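# Place the blue foam block onto the counter

## Task

Set the blue foam block down so it rests on the counter itself, not on top of any other object there; every other block must stay upright, and the robot must not fall or be left leaning.

## Robot and tools

ROBOT. A Hello Robot Stretch 4 in simulation, about 1.6 m tall: an omni-wheel base (rim within 0.23 m of its origin), a lift on a mast, one arm that telescopes forward, a three-axis wrist and a five-finger hand. There is a single arm, so every joint target goes in one flat object keyed by joint name. Loose objects may occasionally get nudged by something outside the robot.

FRAMES. Base frame: origin on the floor below the base centre, x forward, y left, z up, metres. hand_pose is reported in this frame for the hand point, which sits 0.045 m in front of the palm; its +z runs along straight fingers, +y out of the palm, +x across the palm away from the thumb. The printed position may be slightly off. Odometry frame = base frame at scene start; base_odometry counts wheel turns only (slip counts as travel), heading in rad, left positive, -3.142 to 3.142.

move. One action per call. Arguments: base, joints, speeds, pace, contact_limits, or end_of_arm alone; plus cameras and blocking, which are not part of the action.
- base: a relative offset from where the base last reported itself, never a pose. {"translate_m": d} straight forward (+) or back, -2 to 2 m; {"strafe_m": d} sideways, left +, -2 to 2 m; {"rotate_rad": d} turn in place, counter-clockwise +, -3.2 to 3.2. translate_m and strafe_m may be combined into one straight diagonal drive; rotate_rad goes alone.
- joints: absolute targets. lift_m 0 to 1.2 m; arm_m 0 to 0.55 m extension; wrist_yaw_rad -1.134 to 4.276 (0 ahead, + left, 3.14 folded back); wrist_pitch_rad -1.117 to 4.259 (0 level, 1.57 pointing down); wrist_roll_rad -1.117 to 4.259 (0 palm up, 1.57 palm to robot's right, 3.14 palm down). Fingers hand_little, hand_ring, hand_middle, hand_index, hand_thumb_bend: -1 curled to +1 straight. hand_thumb_turn: -1 opposite the fingers, +1 beside the palm. hand_force_limit (-1 to 1, about 0 to 10 N at fingertip, 15 N for thumb motors) and hand_speed (-0.96 to 1, full speed from +0.48) are settings that move nothing. Out-of-range targets are clipped and the result notes it.
- pace: "slow", "default", "fast", "max". speeds: per-joint top speed instead (lift, arm, wrist keys). Raising the lift above 0.2 m slows base moves.
- contact_limits: 0 (gentlest) to 1, default 0.5, for arm_m, lift_m, translate_m, strafe_m, rotate_rad, each given only with its own command. Even at 0 the arm needs a firm push (15 to 40 N) to stop; for a light press use 0 and aim just 1 to 3 mm past contact. Carrying weight up counts against lift_m's limit (keep at least 0.15 for 1 kg).
- end_of_arm: "enable_torque" re-powers wrist motors that shut off.
- cameras: head_camera, head_left_camera, head_right_camera, wrist_camera, or "all"; [] none. Default: all for an empty move, none otherwise.
- blocking: true/omitted waits until everything is still; false returns in about half a second while motion continues. A later move overrides only what it names.
An empty move just reports state and pictures.

wait {seconds 0 to 10, cameras}: lets time run; returns early when running moves settle. stop {cameras}: brakes every running motion and re-brakes slack wheels; watch its "stop:" line. zoom_image {camera, region [x0,y0,x1,y1] pixels, max 504x504}: closer look at the newest image of that camera. show_instructions: shows the reference page. finished_scene: ends the scene irreversibly; the block must stay in place without the robot.

RESULTS. base_status/joint_status: done, moving, off_target (resting away from target), or an unrequested stop: contact_stop (held back, goes slack), time_out (target dropped), limit_stop_at_own_body, limit_stop_at_tilt (lean over 6 degrees; lift, arm, wheels slack), torque_fault (wrist limp until enable_torque). The first result showing such a stop cancels the rest of that reply's move, wait and finished_scene calls. on_its_own lists what the robot did unasked (slack, held, odd servo current). lidar_m: 12 distances from base origin, 30-degree sectors, first straight ahead going counter-clockwise (4th left, 7th behind, 10th right); "-" means nothing seen or closer than 0.25 m. wrist_depth_mm: 7x7 grid of median depths, 100 to 2000 mm, "-" unknown. turned_by_wheels vs turned_by_imu: a gap over about 0.1 rad per move means slip or a hit. base_tilt in degrees (forward, right). motor_effort in percent with peak in brackets; servo_current in mA for wrist servos. hand_stopped_by lists little, ring, middle, index, thumb_bend, thumb_turn as moving, target, force, stalled or fault; <finger>_load_n is fingertip load in N, positive when pushed open; a lost grip shows as loads near 0.

GRIPPING. A finger motor starts only when its target changes (by 0.002 or more), stops at target or when load reaches hand_force_limit, then locks. Scene start: force limit 0, speed -0.8 (slow). For a gentle hold close at hand_speed -0.94 or below. With the thumb turned in (thumb_turn -1), thumb and fingers wrap objects about 35 to 65 mm thick. To loosen, send a more open target. Straight fingers reach 0.06 to 0.07 m past the hand point, 0.06 m behind it along -y. The wrist camera sits behind the palm heel and can collide.

SELF-COLLISION. Risky: hand over the base with lift below about 0.25 (0.45 pointing down); pitch below -0.2 combined with roll below -0.4 or above 4; yaw+pitch below about -1.1; yaw above 3.4 with arm out. With the wrist folded back (as at start), tilting or rolling can hit the body; unfold yaw first.

CAMERAS. Calibration lines give OpenCV intrinsics and T_world_to_cam from the base frame; the wrist camera's pose error grows with arm extension.

AVOID. Dropping the block even a few millimetres, releasing it while moving, knocking or tipping other blocks, slamming into the counter, hard pushes, heavy loads with the arm far out while driving or turning (tipping risk), and anything that leaves the robot leaning. Lower the block gently onto bare counter, open the hand, then withdraw.

Each tool is called after "Call:" in YAML: its name, and indented under it one key for each argument.

Reference images:

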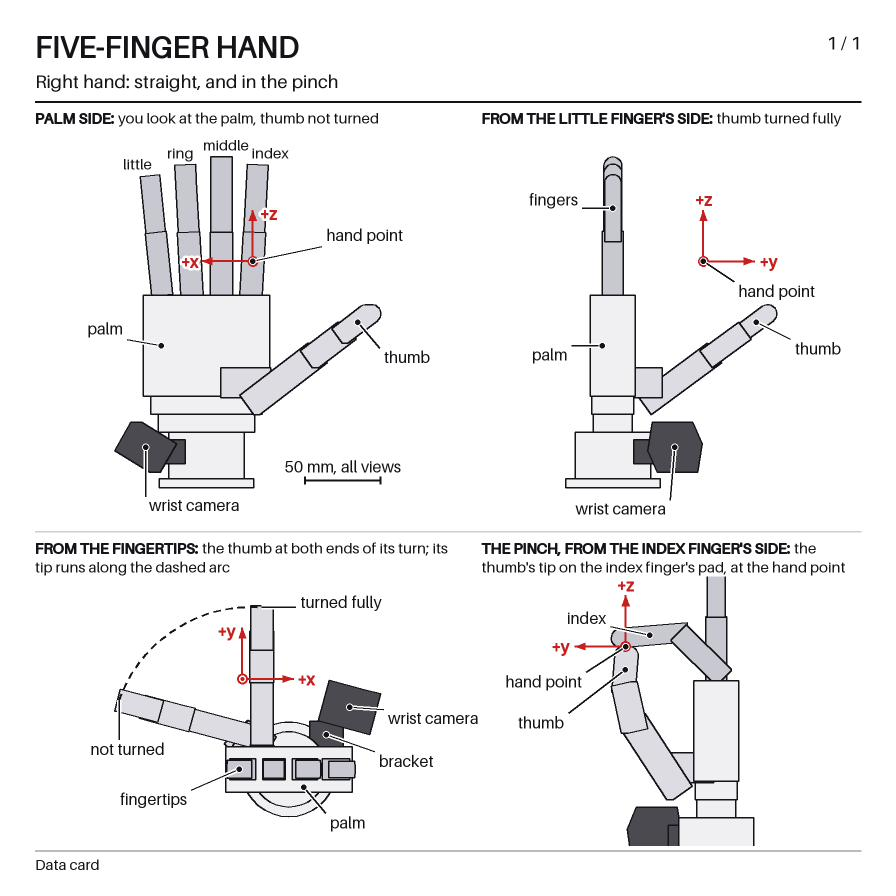

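## Session

Call:
move:

Scene clock: 0.00 s.
base_odometry: x=+0.000 y=+0.000 heading=+0.000
turned_by_wheels: +0.000
turned_by_imu: +0.000
base_tilt: forward=+0.0 right=-0.1
lidar_m: 1.09 1.03 1.05 1.10 1.05 1.08 1.44 1.21 0.99 1.34 2.64 2.74
base_status: not commanded
joint_positions: lift_m=+0.125 arm_m=+0.002 wrist_yaw_rad=+3.158 wrist_pitch_rad=+0.003 wrist_roll_rad=+0.000 hand_little=+1.000 hand_ring=+1.000 hand_middle=+1.000 hand_index=+1.000 hand_thumb_turn=+1.000 hand_thumb_bend=+1.000 hand_force_limit=+0.000 hand_speed=-0.800
joint_status: not commanded
measured_speeds: all 0
hand_stopped_by: target,target,target,target,target,target
little_load_n: 0.0
ring_load_n: 0.0
middle_load_n: 0.0
index_load_n: 0.0
thumb_bend_load_n: 0.0
thumb_turn_load_n: 0.0
motor_effort: lift_m=+23 arm_m=-5 wheel_0=+0 wheel_1=+0 wheel_2=+0
servo_current: wrist_yaw_rad=52 wrist_pitch_rad=52 wrist_roll_rad=33
hand_pose: x=-0.0509 y=+0.1145 z=+0.3630 quat_wxyz=(-0.503, -0.505, +0.497, +0.495) (m; base frame)
wrist_depth_mm: - 137 - - - - - / - 129 187 - - - - / - 135 185 - - - - / 134 135 223 - - - - / - - - - - - - / 1138 1160 180 187 1308 - - / 788 - - - - - -
pictures: head_camera, head_left_camera, head_right_camera, wrist_camera

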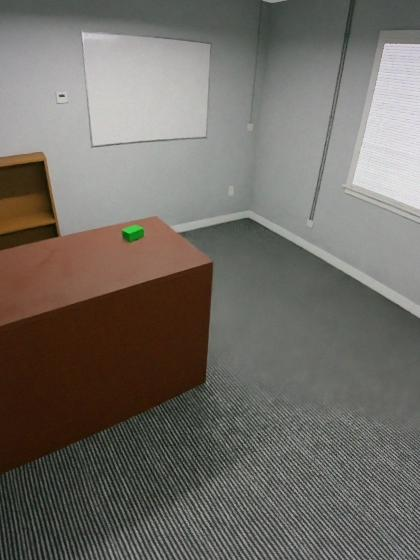

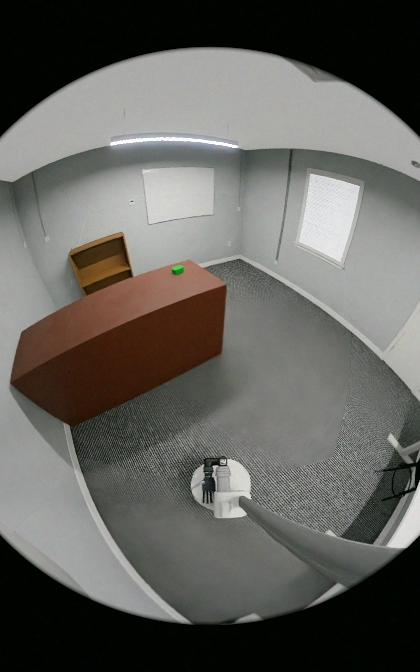

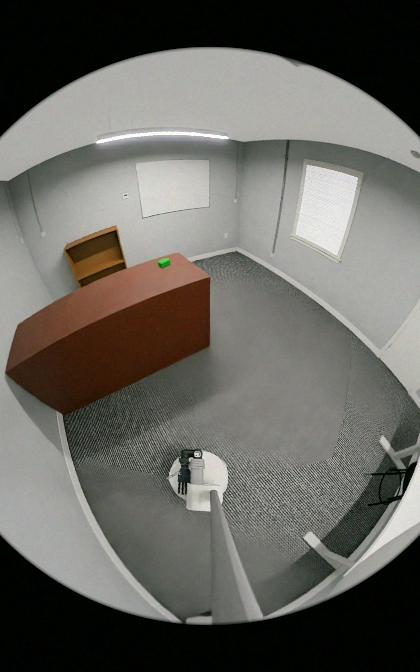

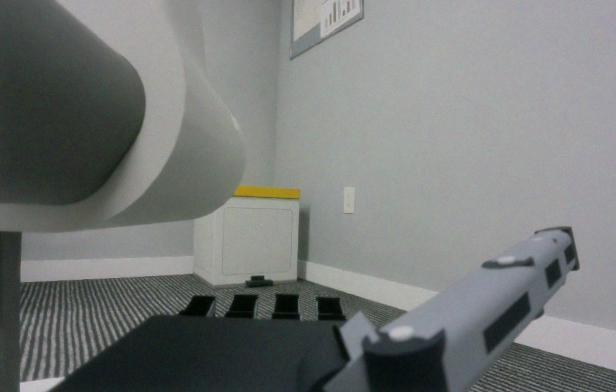

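Call:
move:
  base: {"rotate_rad": 1.57}
  cameras: ["head_camera", "head_left_camera", "head_right_camera"]

Call:
move:
  base: {"rotate_rad": 1.57}
  cameras: ["head_camera", "head_left_camera", "head_right_camera"]

Call:
move:
  base: {"rotate_rad": 1.57}
  cameras: ["head_camera", "head_left_camera", "head_right_camera"]

Scene clock: 5.77 s.
move: done
base_odometry: x=+0.000 y=+0.000 heading=+1.569
turned_by_wheels: +1.569
turned_by_imu: +1.529
base_tilt: forward=+0.0 right=-0.1
lidar_m: 1.13 1.05 1.08 1.42 1.25 1.02 1.35 2.64 2.69 1.10 1.02 1.06
base_status: done
joint_positions: lift_m=+0.125 arm_m=+0.002 wrist_yaw_rad=+3.158 wrist_pitch_rad=+0.003 wrist_roll_rad=+0.000 hand_little=+1.000 hand_ring=+1.000 hand_middle=+1.000 hand_index=+1.000 hand_thumb_turn=+1.000 hand_thumb_bend=+1.000 hand_force_limit=+0.000 hand_speed=-0.800
joint_status: not commanded
measured_speeds: all 0
hand_stopped_by: target,target,target,target,target,target
little_load_n: 0.0
ring_load_n: 0.0
middle_load_n: 0.0
index_load_n: 0.0
thumb_bend_load_n: 0.0
thumb_turn_load_n: 0.0
motor_effort: lift_m=+23(23) arm_m=-5(5) wheel_0=-5(10) wheel_1=-3(13) wheel_2=-5(12)
servo_current: wrist_yaw_rad=33(65) wrist_pitch_rad=72(72) wrist_roll_rad=39(46)
hand_pose: x=-0.0509 y=+0.1145 z=+0.3630 quat_wxyz=(-0.503, -0.505, +0.497, +0.495)
wrist_depth_mm: - 137 - - - - - / - 136 220 - - - - / - 135 180 - - - - / 134 136 242 - - - - / 1921 - - - - - - / 1138 1160 181 190 1499 - - / 798 - - - - - -

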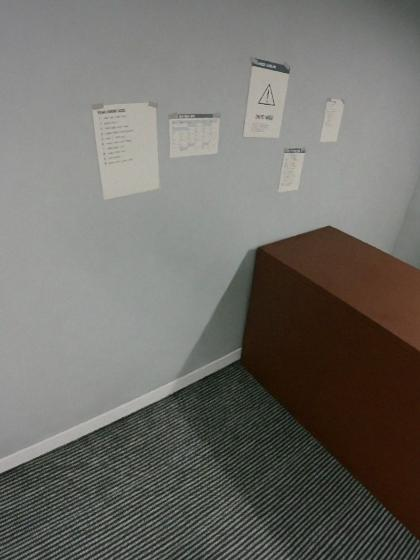

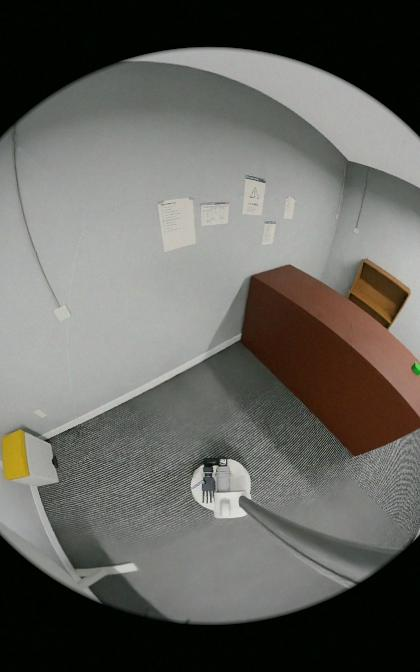

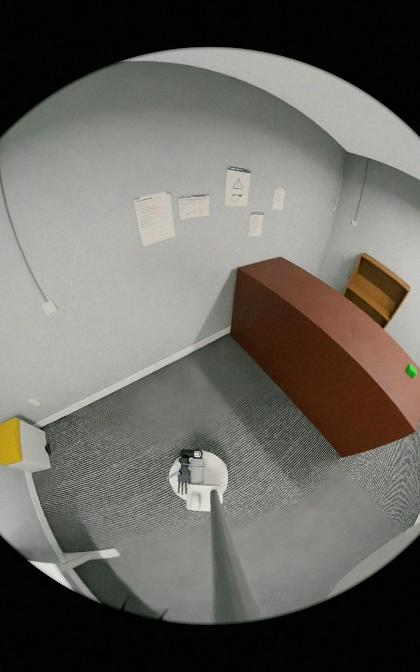

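Scene clock: 7.83 s.
move: done
base_odometry: x=+0.000 y=+0.000 heading=+3.138
turned_by_wheels: +1.569
turned_by_imu: +1.529
base_tilt: forward=-0.1 right=-0.1
lidar_m: 1.37 1.36 1.02 1.27 2.63 2.69 1.11 1.01 1.05 1.11 1.04 1.07
base_status: done
joint_positions: lift_m=+0.125 arm_m=+0.002 wrist_yaw_rad=+3.158 wrist_pitch_rad=+0.003 wrist_roll_rad=+0.000 hand_little=+1.000 hand_ring=+1.000 hand_middle=+1.000 hand_index=+1.000 hand_thumb_turn=+1.000 hand_thumb_bend=+1.000 hand_force_limit=+0.000 hand_speed=-0.800
joint_status: not commanded
measured_speeds: all 0
hand_stopped_by: target,target,target,target,target,target
little_load_n: 0.0
ring_load_n: 0.0
middle_load_n: 0.0
index_load_n: 0.0
thumb_bend_load_n: 0.0
thumb_turn_load_n: 0.0
motor_effort: lift_m=+23(23) arm_m=-5(5) wheel_0=-4(10) wheel_1=-3(14) wheel_2=-3(13)
servo_current: wrist_yaw_rad=59(59) wrist_pitch_rad=52(65) wrist_roll_rad=39(46)
hand_pose: x=-0.0509 y=+0.1145 z=+0.3630 quat_wxyz=(-0.503, -0.505, +0.497, +0.495)
wrist_depth_mm: - 137 - - - - - / - 132 1308 - - - - / - 136 190 - - - - / 134 139 259 - - - - / 960 1098 1255 - - - - / 946 1060 181 189 1464 - - / 788 - - - - - -

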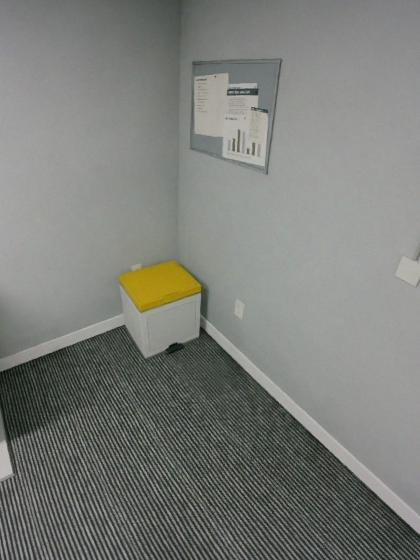

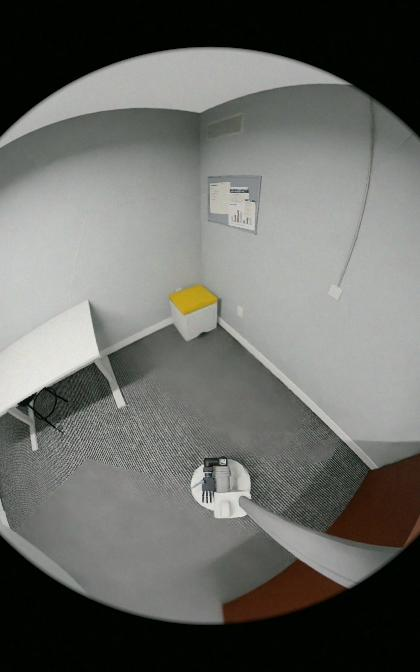

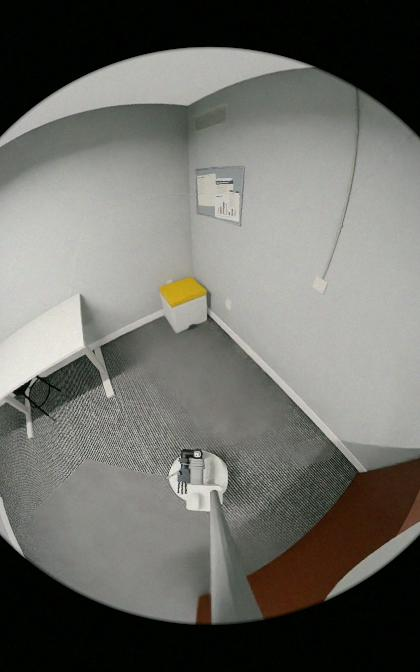

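Scene clock: 9.90 s.
move: done
base_odometry: x=+0.000 y=+0.000 heading=-1.576
turned_by_wheels: +1.569
turned_by_imu: +1.529
base_tilt: forward=+0.0 right=-0.1
lidar_m: 1.25 2.63 2.70 1.13 1.01 1.03 1.15 1.05 1.07 1.37 1.50 1.00
base_status: done
joint_positions: lift_m=+0.125 arm_m=+0.002 wrist_yaw_rad=+3.158 wrist_pitch_rad=+0.003 wrist_roll_rad=+0.000 hand_little=+1.000 hand_ring=+1.000 hand_middle=+1.000 hand_index=+1.000 hand_thumb_turn=+1.000 hand_thumb_bend=+1.000 hand_force_limit=+0.000 hand_speed=-0.800
joint_status: not commanded
measured_speeds: all 0
hand_stopped_by: target,target,target,target,target,target
little_load_n: 0.0
ring_load_n: 0.0
middle_load_n: 0.0
index_load_n: 0.0
thumb_bend_load_n: 0.0
thumb_turn_load_n: 0.0
motor_effort: lift_m=+23(23) arm_m=-5(5) wheel_0=-4(10) wheel_1=-3(13) wheel_2=-4(14)
servo_current: wrist_yaw_rad=46(59) wrist_pitch_rad=59(65) wrist_roll_rad=26(39)
hand_pose: x=-0.0508 y=+0.1145 z=+0.3630 quat_wxyz=(-0.503, -0.505, +0.497, +0.495)
wrist_depth_mm: - 137 - - - - 917 / - 132 - - 1281 1008 866 / - 135 185 1499 1229 1025 866 / 134 139 233 1499 1255 1025 866 / - - - 1464 1229 1042 - / 960 1060 180 186 1229 - - / 788 - - - - - -

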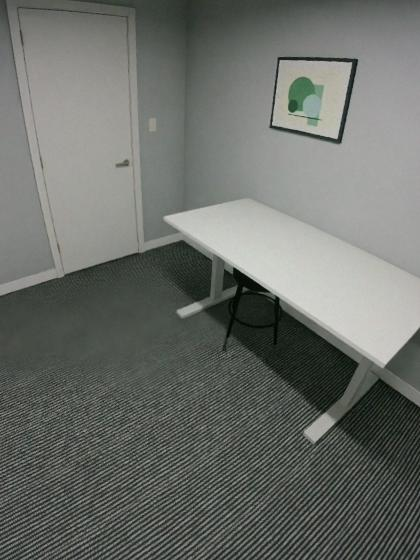

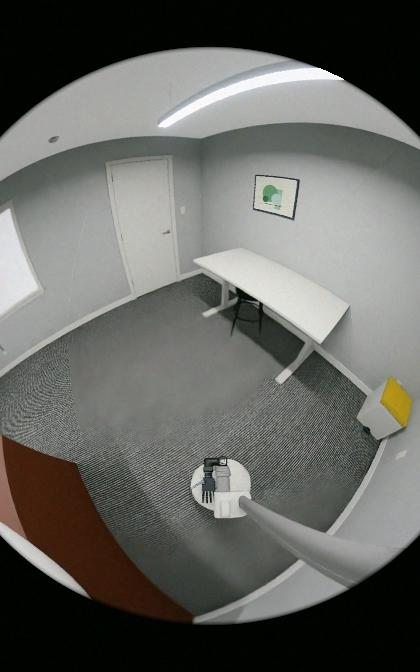

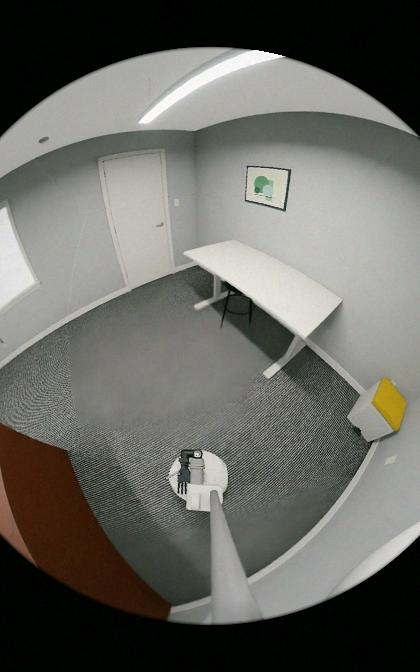

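Call:
move:
  base: {"rotate_rad": 1.57}
  cameras: ["head_camera"]

Scene clock: 32.80 s.
move: done
base_odometry: x=+0.000 y=+0.000 heading=-0.007
turned_by_wheels: +1.569
turned_by_imu: +1.529
base_tilt: forward=+0.0 right=-0.1
lidar_m: 1.14 1.01 1.04 1.18 1.06 1.05 1.36 1.47 1.01 1.26 2.65 2.67
base_status: done
joint_positions: lift_m=+0.125 arm_m=+0.002 wrist_yaw_rad=+3.158 wrist_pitch_rad=+0.003 wrist_roll_rad=+0.000 hand_little=+1.000 hand_ring=+1.000 hand_middle=+1.000 hand_index=+1.000 hand_thumb_turn=+1.000 hand_thumb_bend=+1.000 hand_force_limit=+0.000 hand_speed=-0.800
joint_status: not commanded
measured_speeds: all 0
hand_stopped_by: target,target,target,target,target,target
little_load_n: 0.0
ring_load_n: 0.0
middle_load_n: 0.0
index_load_n: 0.0
thumb_bend_load_n: 0.0
thumb_turn_load_n: 0.0
motor_effort: lift_m=+23(23) arm_m=-5(5) wheel_0=-4(10) wheel_1=-3(13) wheel_2=-3(12)
servo_current: wrist_yaw_rad=46(59) wrist_pitch_rad=52(65) wrist_roll_rad=33(39)
hand_pose: x=-0.0508 y=+0.1145 z=+0.3630 quat_wxyz=(-0.503, -0.505, +0.497, +0.495)
wrist_depth_mm: - 137 - - - - - / - 131 - - - - - / - 136 189 - - - - / 134 139 237 - - - - / - - - - - - - / 1138 1182 180 185 1281 - - / 798 - - - - - -

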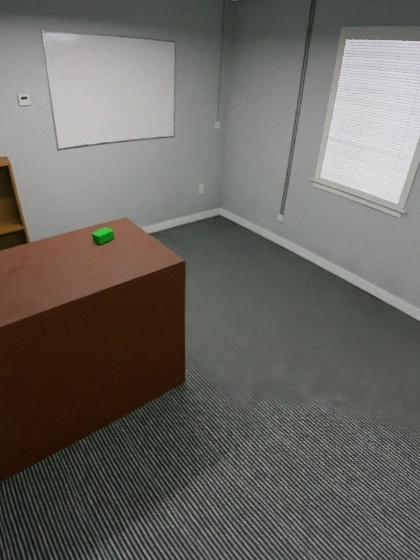

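Call:
move:
  base: {"translate_m": 1.7, "strafe_m": -0.5}
  cameras: ["head_camera", "head_left_camera"]

Call:
move:
  base: {"rotate_rad": 1.2}
  cameras: ["head_camera", "head_left_camera", "head_right_camera"]

Scene clock: 47.70 s.
move: done
base_odometry: x=+1.696 y=-0.511 heading=-0.007
turned_by_wheels: +0.000
turned_by_imu: +0.013
base_tilt: forward=+0.0 right=-0.1
lidar_m: 1.57 1.92 1.97 0.72 0.64 2.49 2.57 2.00 2.01 1.34 1.17 1.22
base_status: done
joint_positions: lift_m=+0.125 arm_m=+0.002 wrist_yaw_rad=+3.158 wrist_pitch_rad=+0.003 wrist_roll_rad=+0.000 hand_little=+1.000 hand_ring=+1.000 hand_middle=+1.000 hand_index=+1.000 hand_thumb_turn=+1.000 hand_thumb_bend=+1.000 hand_force_limit=+0.000 hand_speed=-0.800
joint_status: not commanded
measured_speeds: all 0
hand_stopped_by: target,target,target,target,target,target
little_load_n: 0.0
ring_load_n: -0.5
middle_load_n: 0.0
index_load_n: 0.0
thumb_bend_load_n: 0.0
thumb_turn_load_n: 0.0
motor_effort: lift_m=+23(23) arm_m=-5(5) wheel_0=+7(15) wheel_1=+3(7) wheel_2=-5(19)
servo_current: wrist_yaw_rad=39(65) wrist_pitch_rad=59(72) wrist_roll_rad=33(52)
hand_pose: x=-0.0508 y=+0.1145 z=+0.3630 quat_wxyz=(-0.503, -0.505, +0.497, +0.495)
wrist_depth_mm: - 137 - - - - - / - 132 - - - - - / - 136 185 - - - - / 134 139 259 - - - - / 1921 - - - - - - / 1138 1182 181 189 1464 - - / 788 - - - - - -

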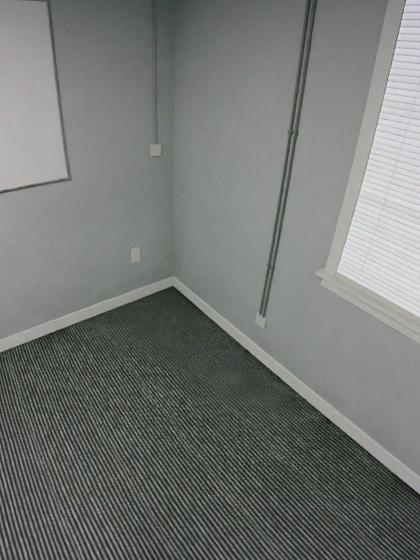

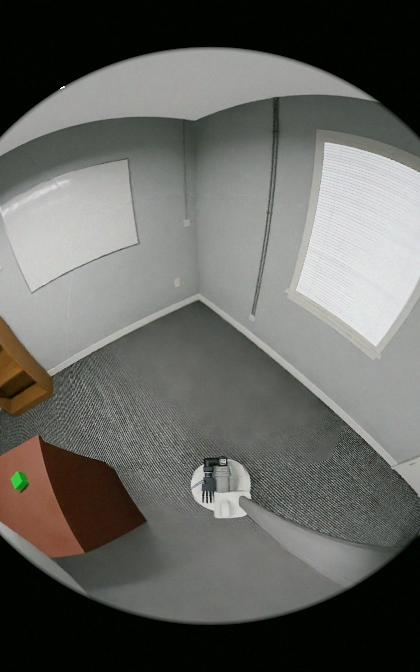

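Scene clock: 49.53 s.
move: done
base_odometry: x=+1.696 y=-0.511 heading=+1.192
turned_by_wheels: +1.199
turned_by_imu: +1.167
base_tilt: forward=+0.0 right=+0.0
lidar_m: 1.98 0.66 0.63 2.56 2.09 1.98 1.77 1.27 1.18 1.25 1.73 1.94
base_status: done
joint_positions: lift_m=+0.125 arm_m=+0.002 wrist_yaw_rad=+3.158 wrist_pitch_rad=+0.003 wrist_roll_rad=+0.000 hand_little=+1.000 hand_ring=+1.000 hand_middle=+1.000 hand_index=+1.000 hand_thumb_turn=+1.000 hand_thumb_bend=+1.000 hand_force_limit=+0.000 hand_speed=-0.800
joint_status: not commanded
measured_speeds: all 0
hand_stopped_by: target,target,target,target,target,target
little_load_n: 0.0
ring_load_n: 0.0
middle_load_n: 0.0
index_load_n: 0.0
thumb_bend_load_n: 0.0
thumb_turn_load_n: 0.0
motor_effort: lift_m=+23(23) arm_m=-5(5) wheel_0=-4(10) wheel_1=-4(15) wheel_2=-4(12)
servo_current: wrist_yaw_rad=33(52) wrist_pitch_rad=46(65) wrist_roll_rad=33(46)
hand_pose: x=-0.0508 y=+0.1145 z=+0.3630 quat_wxyz=(-0.503, -0.505, +0.497, +0.495)
wrist_depth_mm: - 137 - - - - - / - 132 - - - - - / - 136 189 - - - - / 134 139 259 - - - - / 1205 - - - - - - / 1042 1160 181 189 1499 - - / 798 - - - - - -

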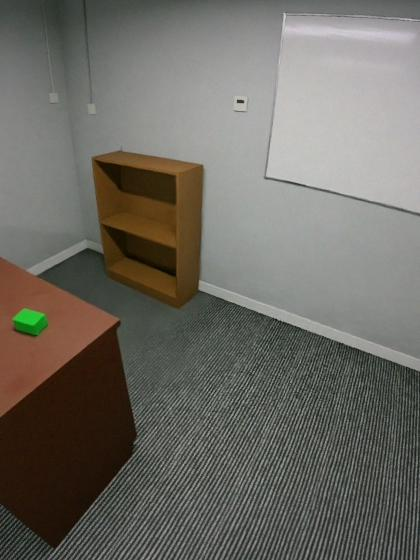

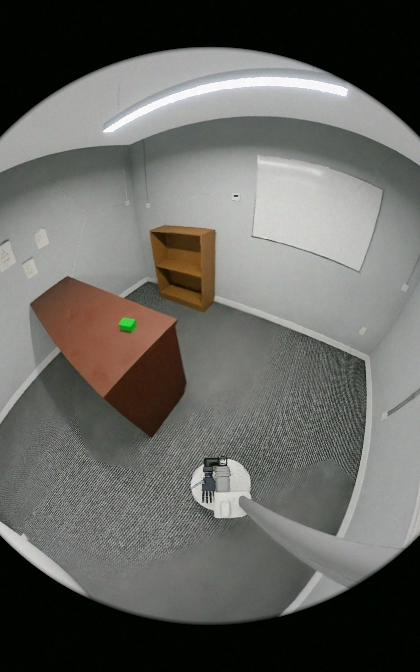

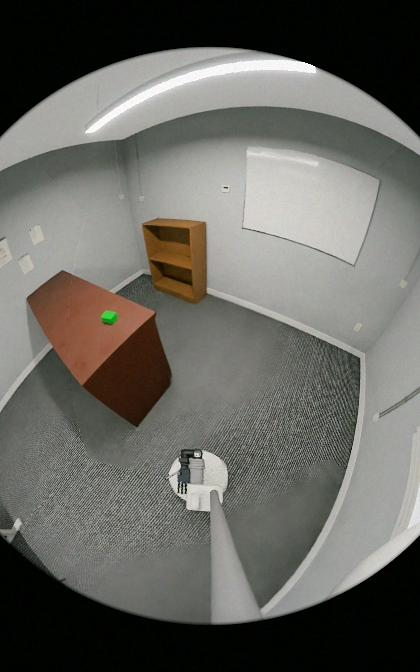

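Call:
zoom_image:
  camera: "head_camera"
  region: [60, 130, 240, 330]

Call:
move:
  base: {"translate_m": 0.9, "strafe_m": -0.15}
  cameras: ["head_camera", "head_left_camera"]

Scaled by 2.520 from the camera's image (finer frame: 1200x1600).

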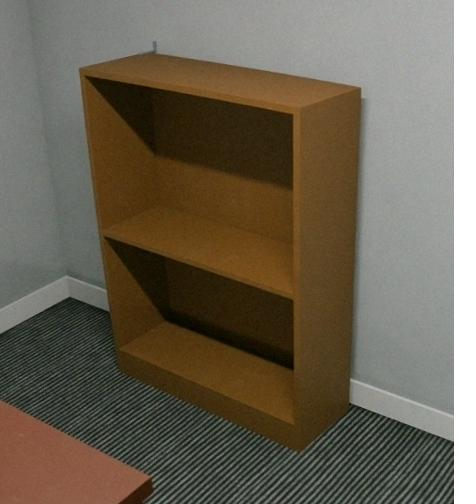

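Scene clock: 59.87 s.
move: done
base_odometry: x=+2.168 y=+0.270 heading=+1.193
turned_by_wheels: +0.000
turned_by_imu: +0.006
base_tilt: forward=+0.0 right=-0.1
lidar_m: 1.11 1.13 0.77 0.40 0.48 2.84 2.24 1.57 1.53 1.57 1.14 1.09
base_status: done
joint_positions: lift_m=+0.125 arm_m=+0.002 wrist_yaw_rad=+3.158 wrist_pitch_rad=+0.003 wrist_roll_rad=+0.000 hand_little=+1.000 hand_ring=+1.000 hand_middle=+1.000 hand_index=+1.000 hand_thumb_turn=+1.000 hand_thumb_bend=+1.000 hand_force_limit=+0.000 hand_speed=-0.800
joint_status: not commanded
measured_speeds: all 0
hand_stopped_by: target,target,target,target,target,target
little_load_n: 0.0
ring_load_n: 0.0
middle_load_n: 0.0
index_load_n: 0.0
thumb_bend_load_n: 0.0
thumb_turn_load_n: 0.0
motor_effort: lift_m=+23(23) arm_m=-5(5) wheel_0=+6(14) wheel_1=+2(9) wheel_2=-5(19)
servo_current: wrist_yaw_rad=33(65) wrist_pitch_rad=52(72) wrist_roll_rad=33(46)
hand_pose: x=-0.0508 y=+0.1145 z=+0.3630 quat_wxyz=(-0.503, -0.505, +0.497, +0.495)
wrist_depth_mm: - 137 - - - - - / - 131 - - - - - / - 136 184 - - - - / 134 139 259 - - - - / - - - - - - - / 1118 1182 181 189 1537 - - / 788 - - - - - -

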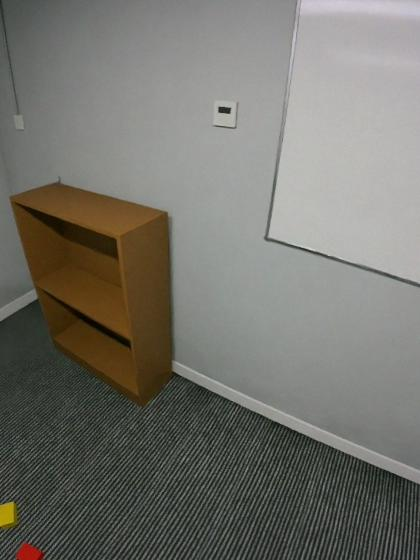

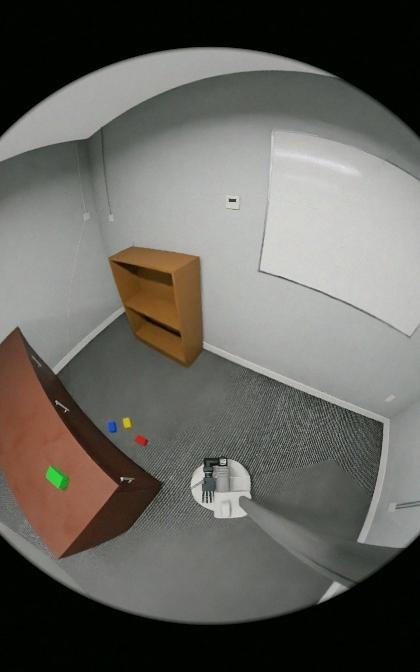

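Call:
zoom_image:
  camera: "head_left_camera"
  region: [60, 380, 200, 500]

Call:
move:
  base: {"rotate_rad": 0.9}
  cameras: ["head_camera", "head_left_camera", "head_right_camera"]

Scaled by 3.600 from the camera's image (finer frame: 600x960).

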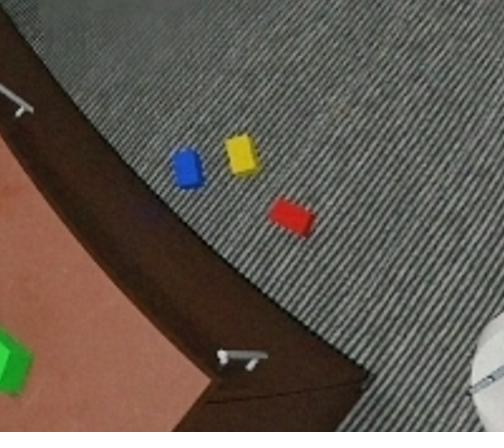

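Scene clock: 64.20 s.
move: done
base_odometry: x=+2.168 y=+0.270 heading=+2.092
turned_by_wheels: +0.899
turned_by_imu: +0.876
base_tilt: forward=+0.0 right=-0.1
lidar_m: 2.10 0.41 0.42 0.86 2.68 1.70 1.52 1.56 1.24 1.08 1.10 1.11
base_status: done
joint_positions: lift_m=+0.125 arm_m=+0.002 wrist_yaw_rad=+3.158 wrist_pitch_rad=+0.003 wrist_roll_rad=+0.000 hand_little=+1.000 hand_ring=+1.000 hand_middle=+1.000 hand_index=+1.000 hand_thumb_turn=+1.000 hand_thumb_bend=+1.000 hand_force_limit=+0.000 hand_speed=-0.800
joint_status: not commanded
measured_speeds: all 0
hand_stopped_by: target,target,target,target,target,target
little_load_n: 0.0
ring_load_n: 0.0
middle_load_n: 0.0
index_load_n: 0.0
thumb_bend_load_n: 0.0
thumb_turn_load_n: 0.0
motor_effort: lift_m=+22(23) arm_m=-5(5) wheel_0=-4(10) wheel_1=-4(11) wheel_2=-4(14)
servo_current: wrist_yaw_rad=46(59) wrist_pitch_rad=59(72) wrist_roll_rad=46(46)
hand_pose: x=-0.0508 y=+0.1145 z=+0.3630 quat_wxyz=(-0.503, -0.505, +0.497, +0.495)
wrist_depth_mm: - 137 - 1661 1808 - - / - 131 184 1661 1808 - - / - 135 184 - - - - / 134 139 233 - - - - / - - - - - - - / 1138 1182 133 186 1499 - - / 798 - - - - - -

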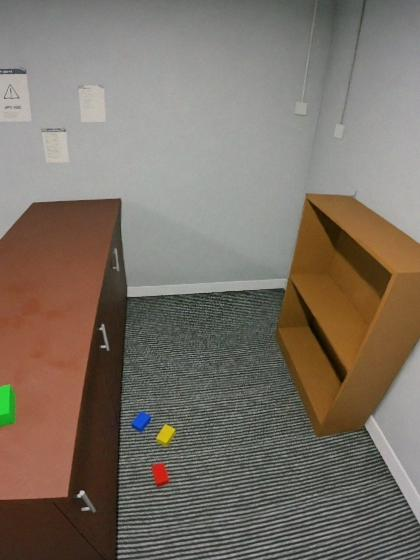

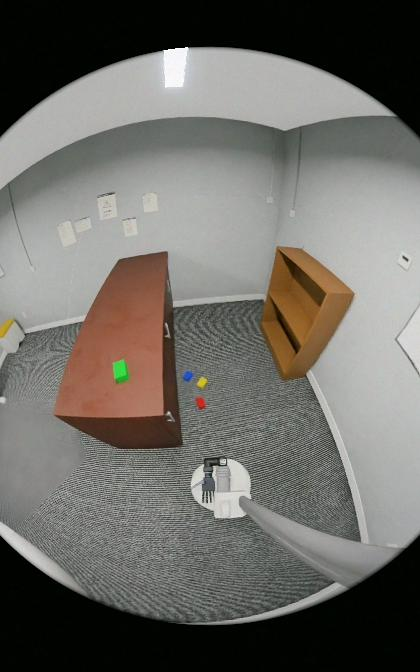

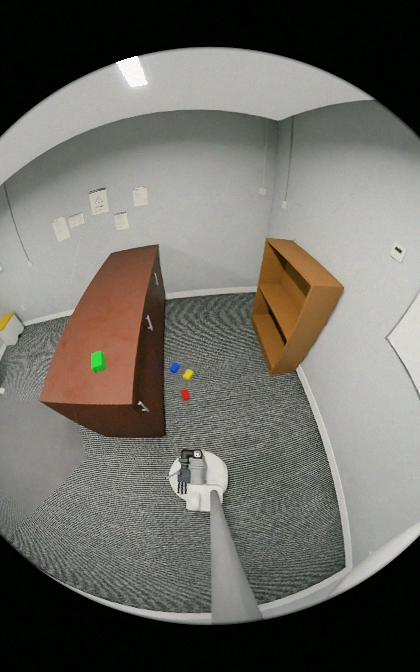

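Call:
zoom_image:
  camera: "head_camera"
  region: [100, 390, 220, 510]

Scaled by 4.200 from the camera's image (finer frame: 1200x1600).

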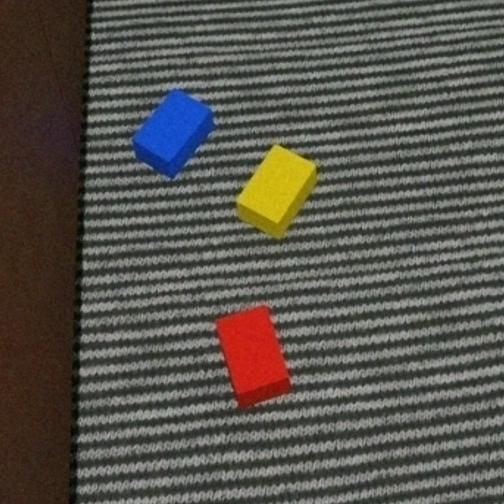

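Call:
move:
  base: {"translate_m": 0.655, "strafe_m": -0.34}

Call:
move:
  base: {"rotate_rad": 1.07}
  joints: {"lift_m": 0.5}
  cameras: ["head_camera", "head_left_camera", "head_right_camera"]

Scene clock: 181.20 s.
move: done
base_odometry: x=+2.137 y=+1.007 heading=+2.092
turned_by_wheels: +0.000
turned_by_imu: +0.007
base_tilt: forward=+0.0 right=-0.1
lidar_m: 0.96 1.08 0.67 0.62 0.63 2.32 2.13 1.14 0.73 0.64 0.39 0.43
base_status: done
joint_positions: lift_m=+0.125 arm_m=+0.002 wrist_yaw_rad=+3.158 wrist_pitch_rad=+0.003 wrist_roll_rad=+0.000 hand_little=+1.000 hand_ring=+1.000 hand_middle=+1.000 hand_index=+1.000 hand_thumb_turn=+1.000 hand_thumb_bend=+1.000 hand_force_limit=+0.000 hand_speed=-0.800
joint_status: not commanded
measured_speeds: all 0
hand_stopped_by: target,target,target,target,target,target
little_load_n: 0.0
ring_load_n: 0.0
middle_load_n: 0.0
index_load_n: 0.0
thumb_bend_load_n: 0.0
thumb_turn_load_n: 0.0
motor_effort: lift_m=+23(23) arm_m=-5(5) wheel_0=+6(16) wheel_1=+2(8) wheel_2=-5(19)
servo_current: wrist_yaw_rad=46(59) wrist_pitch_rad=59(72) wrist_roll_rad=26(46)
hand_pose: x=-0.0508 y=+0.1145 z=+0.3630 quat_wxyz=(-0.503, -0.505, +0.497, +0.495)
wrist_depth_mm: - 137 - - - - - / - 132 - - - - - / - 136 189 - - - - / 133 139 259 - - - - / - - - - - - - / 1098 1182 181 189 1499 - - / 798 - - - - - -
pictures: none

Scene clock: 183.73 s.
move: done
base_odometry: x=+2.137 y=+1.007 heading=-3.122
turned_by_wheels: +1.069
turned_by_imu: +1.041
base_tilt: forward=+0.0 right=-0.1
lidar_m: 0.69 0.62 0.61 2.33 2.12 1.15 0.73 0.66 0.41 0.44 0.95 1.06
base_status: done
joint_positions: lift_m=+0.500 arm_m=+0.002 wrist_yaw_rad=+3.158 wrist_pitch_rad=+0.003 wrist_roll_rad=+0.000 hand_little=+1.000 hand_ring=+1.000 hand_middle=+1.000 hand_index=+1.000 hand_thumb_turn=+1.000 hand_thumb_bend=+1.000 hand_force_limit=+0.000 hand_speed=-0.800
joint_status: all done
measured_speeds: all 0
hand_stopped_by: target,target,target,target,target,target
little_load_n: 0.0
ring_load_n: 0.0
middle_load_n: 0.0
index_load_n: -0.5
thumb_bend_load_n: 0.0
thumb_turn_load_n: 0.0
motor_effort: lift_m=+27(31) arm_m=-5(5) wheel_0=-4(10) wheel_1=-4(13) wheel_2=-4(13)
servo_current: wrist_yaw_rad=39(72) wrist_pitch_rad=52(65) wrist_roll_rad=26(46)
hand_pose: x=-0.0508 y=+0.1145 z=+0.7374 quat_wxyz=(-0.503, -0.505, +0.497, +0.495)
wrist_depth_mm: - 137 931 1060 - - - / - 132 946 1060 - - - / - 136 189 1025 - - - / 134 139 270 1060 - - - / 668 768 904 1025 - - - / 683 750 181 188 - - - / 676 - - - - - -

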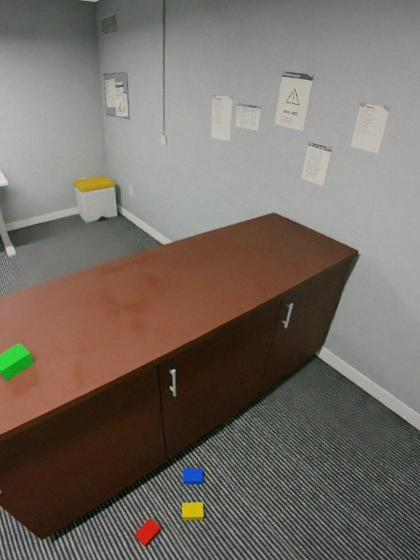

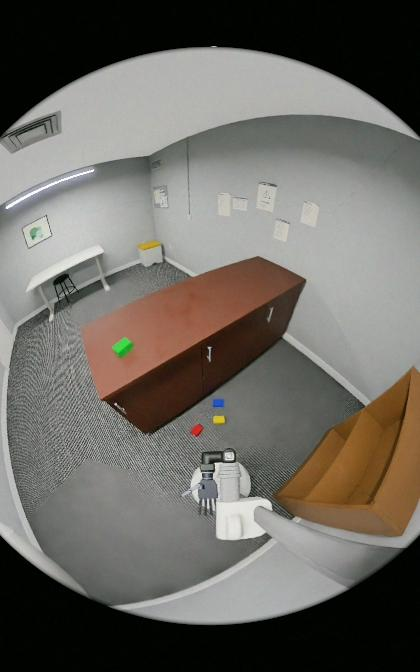

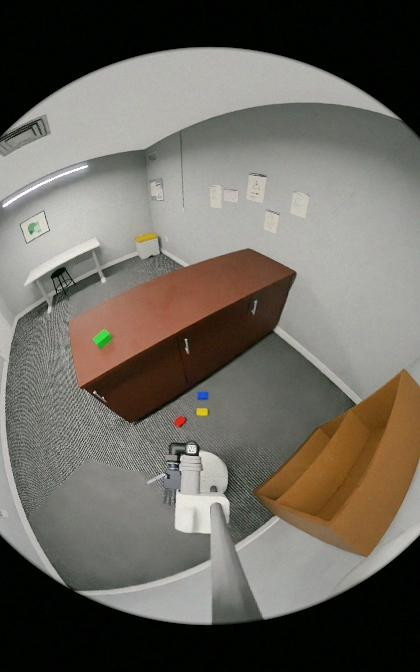

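Call:
move:
  joints: {"lift_m": 0.95}

Call:
move:
  joints: {"wrist_yaw_rad": 0.0}

Call:
move:
  joints: {"wrist_roll_rad": 3.14, "wrist_pitch_rad": 0.675, "hand_thumb_turn": -1, "hand_speed": 0.0}
  cameras: ["all"]

Scene clock: 197.80 s.
move: done
base_odometry: x=+2.137 y=+1.007 heading=-3.122
turned_by_wheels: +0.000
turned_by_imu: +0.001
base_tilt: forward=+0.0 right=-0.1
lidar_m: 0.70 0.60 0.63 2.34 2.12 1.17 0.72 0.65 0.40 0.44 0.96 1.08
base_status: not commanded
joint_positions: lift_m=+0.950 arm_m=+0.002 wrist_yaw_rad=+3.158 wrist_pitch_rad=+0.003 wrist_roll_rad=+0.000 hand_little=+1.000 hand_ring=+1.000 hand_middle=+1.000 hand_index=+1.000 hand_thumb_turn=+1.000 hand_thumb_bend=+1.000 hand_force_limit=+0.000 hand_speed=-0.800
joint_status: all done
measured_speeds: all 0
hand_stopped_by: target,target,target,target,target,target
little_load_n: -0.5
ring_load_n: 0.0
middle_load_n: 0.0
index_load_n: 0.0
thumb_bend_load_n: 0.0
thumb_turn_load_n: 0.0
motor_effort: lift_m=+27(31) arm_m=-5(5) wheel_0=-4(5) wheel_1=-4(4) wheel_2=-3(4)
servo_current: wrist_yaw_rad=33(59) wrist_pitch_rad=65(72) wrist_roll_rad=26(46)
hand_pose: x=-0.0508 y=+0.1145 z=+1.1874 quat_wxyz=(-0.503, -0.505, +0.497, +0.495)
wrist_depth_mm: - 137 917 1060 - - - / - 132 960 1042 - - - / - 136 189 1042 - - - / 134 139 268 1060 - - - / 683 768 891 1060 - - - / 691 750 181 188 - - - / 668 - - - - - -
pictures: none

Scene clock: 200.17 s.
move: done
base_odometry: x=+2.137 y=+1.007 heading=-3.122
turned_by_wheels: +0.000
turned_by_imu: +0.000
base_tilt: forward=+0.0 right=+0.0
lidar_m: 0.67 0.61 0.62 2.28 2.12 1.15 0.73 0.65 0.41 0.44 0.96 1.06
base_status: not commanded
joint_positions: lift_m=+0.950 arm_m=+0.002 wrist_yaw_rad=+0.002 wrist_pitch_rad=+0.003 wrist_roll_rad=+0.000 hand_little=+1.000 hand_ring=+1.000 hand_middle=+1.000 hand_index=+1.000 hand_thumb_turn=+1.000 hand_thumb_bend=+1.000 hand_force_limit=+0.000 hand_speed=-0.800
joint_status: all done
measured_speeds: all 0
hand_stopped_by: target,target,target,target,target,target
little_load_n: 0.0
ring_load_n: 0.0
middle_load_n: 0.0
index_load_n: 0.0
thumb_bend_load_n: 0.0
thumb_turn_load_n: 0.0
motor_effort: lift_m=+27(27) arm_m=-5(5) wheel_0=-4(5) wheel_1=-4(4) wheel_2=-4(4)
servo_current: wrist_yaw_rad=33(111) wrist_pitch_rad=59(72) wrist_roll_rad=33(39)
hand_pose: x=+0.3946 y=-0.1178 z=+1.1874 quat_wxyz=(+0.499, +0.500, +0.501, +0.500)
wrist_depth_mm: - - - - - - - / - - - - - - - / - - - - - - - / - - - - - - - / - - - - - - - / - - 181 189 1366 - - / 715 - - - - - -
pictures: none

Scene clock: 202.53 s.
move: done
base_odometry: x=+2.137 y=+1.007 heading=-3.122
turned_by_wheels: +0.000
turned_by_imu: +0.000
base_tilt: forward=+0.0 right=+0.0
lidar_m: 0.68 0.60 0.61 2.32 2.13 1.17 0.74 0.66 0.40 0.44 0.96 1.08
base_status: not commanded
joint_positions: lift_m=+0.950 arm_m=+0.002 wrist_yaw_rad=+0.002 wrist_pitch_rad=+0.675 wrist_roll_rad=+3.136 hand_little=+1.000 hand_ring=+1.000 hand_middle=+1.000 hand_index=+1.000 hand_thumb_turn=-1.000 hand_thumb_bend=+1.000 hand_force_limit=+0.000 hand_speed=+0.000
joint_status: all done
measured_speeds: all 0
hand_stopped_by: target,target,target,target,target,target
little_load_n: 0.0
ring_load_n: 0.0
middle_load_n: 0.0
index_load_n: 0.0
thumb_bend_load_n: 0.0
thumb_turn_load_n: 0.0
motor_effort: lift_m=+27(27) arm_m=-5(5) wheel_0=-4(5) wheel_1=-4(4) wheel_2=-3(4)
servo_current: wrist_yaw_rad=39(65) wrist_pitch_rad=59(85) wrist_roll_rad=39(143)
hand_pose: x=+0.3080 y=-0.0566 z=+0.9424 quat_wxyz=(-0.306, +0.640, -0.635, +0.307)
wrist_depth_mm: 1025 1025 1042 1008 1025 878 741 / 1138 1138 1160 1078 931 778 676 / 1336 1308 1308 1182 798 707 609 / - 1464 1182 1025 - 634 564 / - 1336 1025 891 - 574 508 / - 1138 179 - - 508 469 / - - - - - 559 603
pictures: head_camera, head_left_camera, head_right_camera, wrist_camera
wrist_camera: T_world_to_cam=[[-0.05176, 0.99859, 0.01212, 0.0752], [0.66474, 0.02539, 0.74665, -0.90336], [0.74528, 0.0467, -0.66511, 0.56241]] pos_world=[0.18524, -0.07842, 1.04764]

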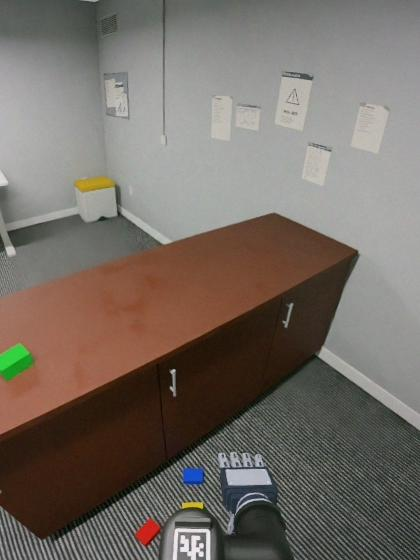

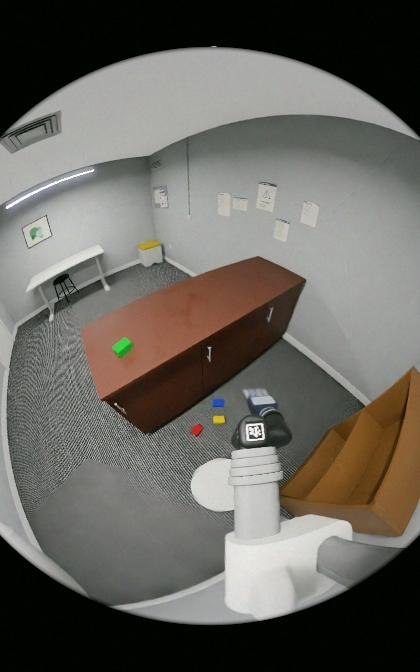

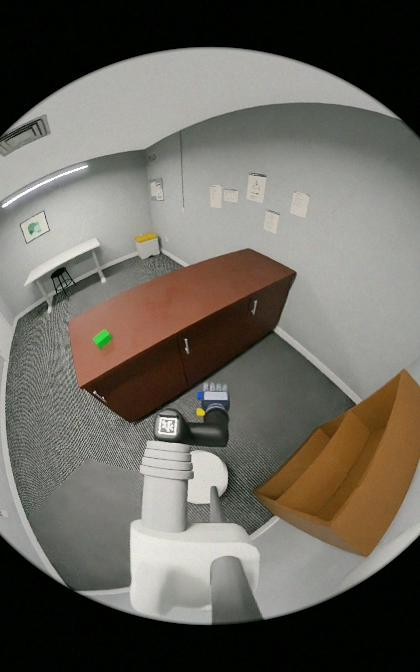

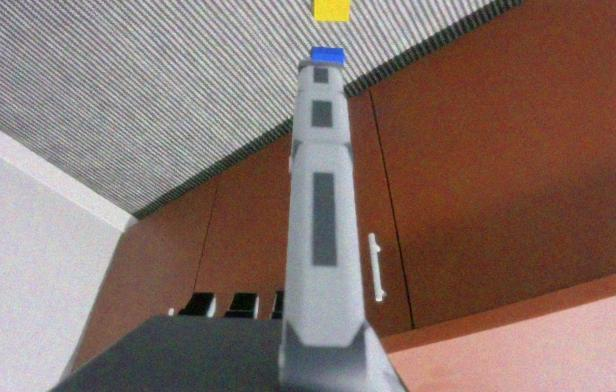

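Call:
zoom_image:
  camera: "head_camera"
  region: [120, 430, 280, 560]

Call:
zoom_image:
  camera: "head_left_camera"
  region: [180, 380, 260, 450]

Scaled by 3.150 from the camera's image (finer frame: 1200x1600).

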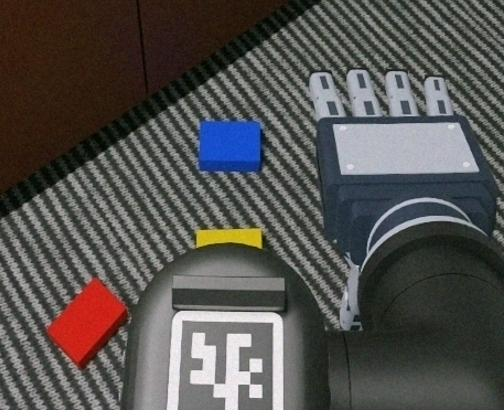

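Scaled by 6.300 from the camera's image (finer frame: 600x960).

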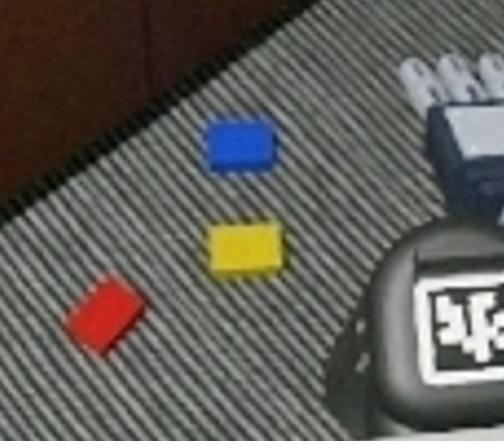

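Call:
zoom_image:
  camera: "head_right_camera"
  region: [160, 370, 240, 440]

Call:
zoom_image:
  camera: "wrist_camera"
  region: [240, 0, 420, 120]

Scaled by 6.300 from the camera's image (finer frame: 600x960).

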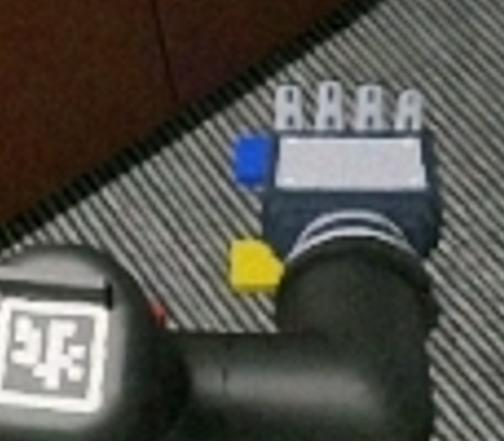

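Scaled by 2.800.

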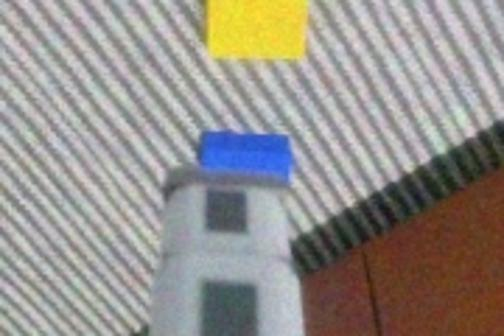

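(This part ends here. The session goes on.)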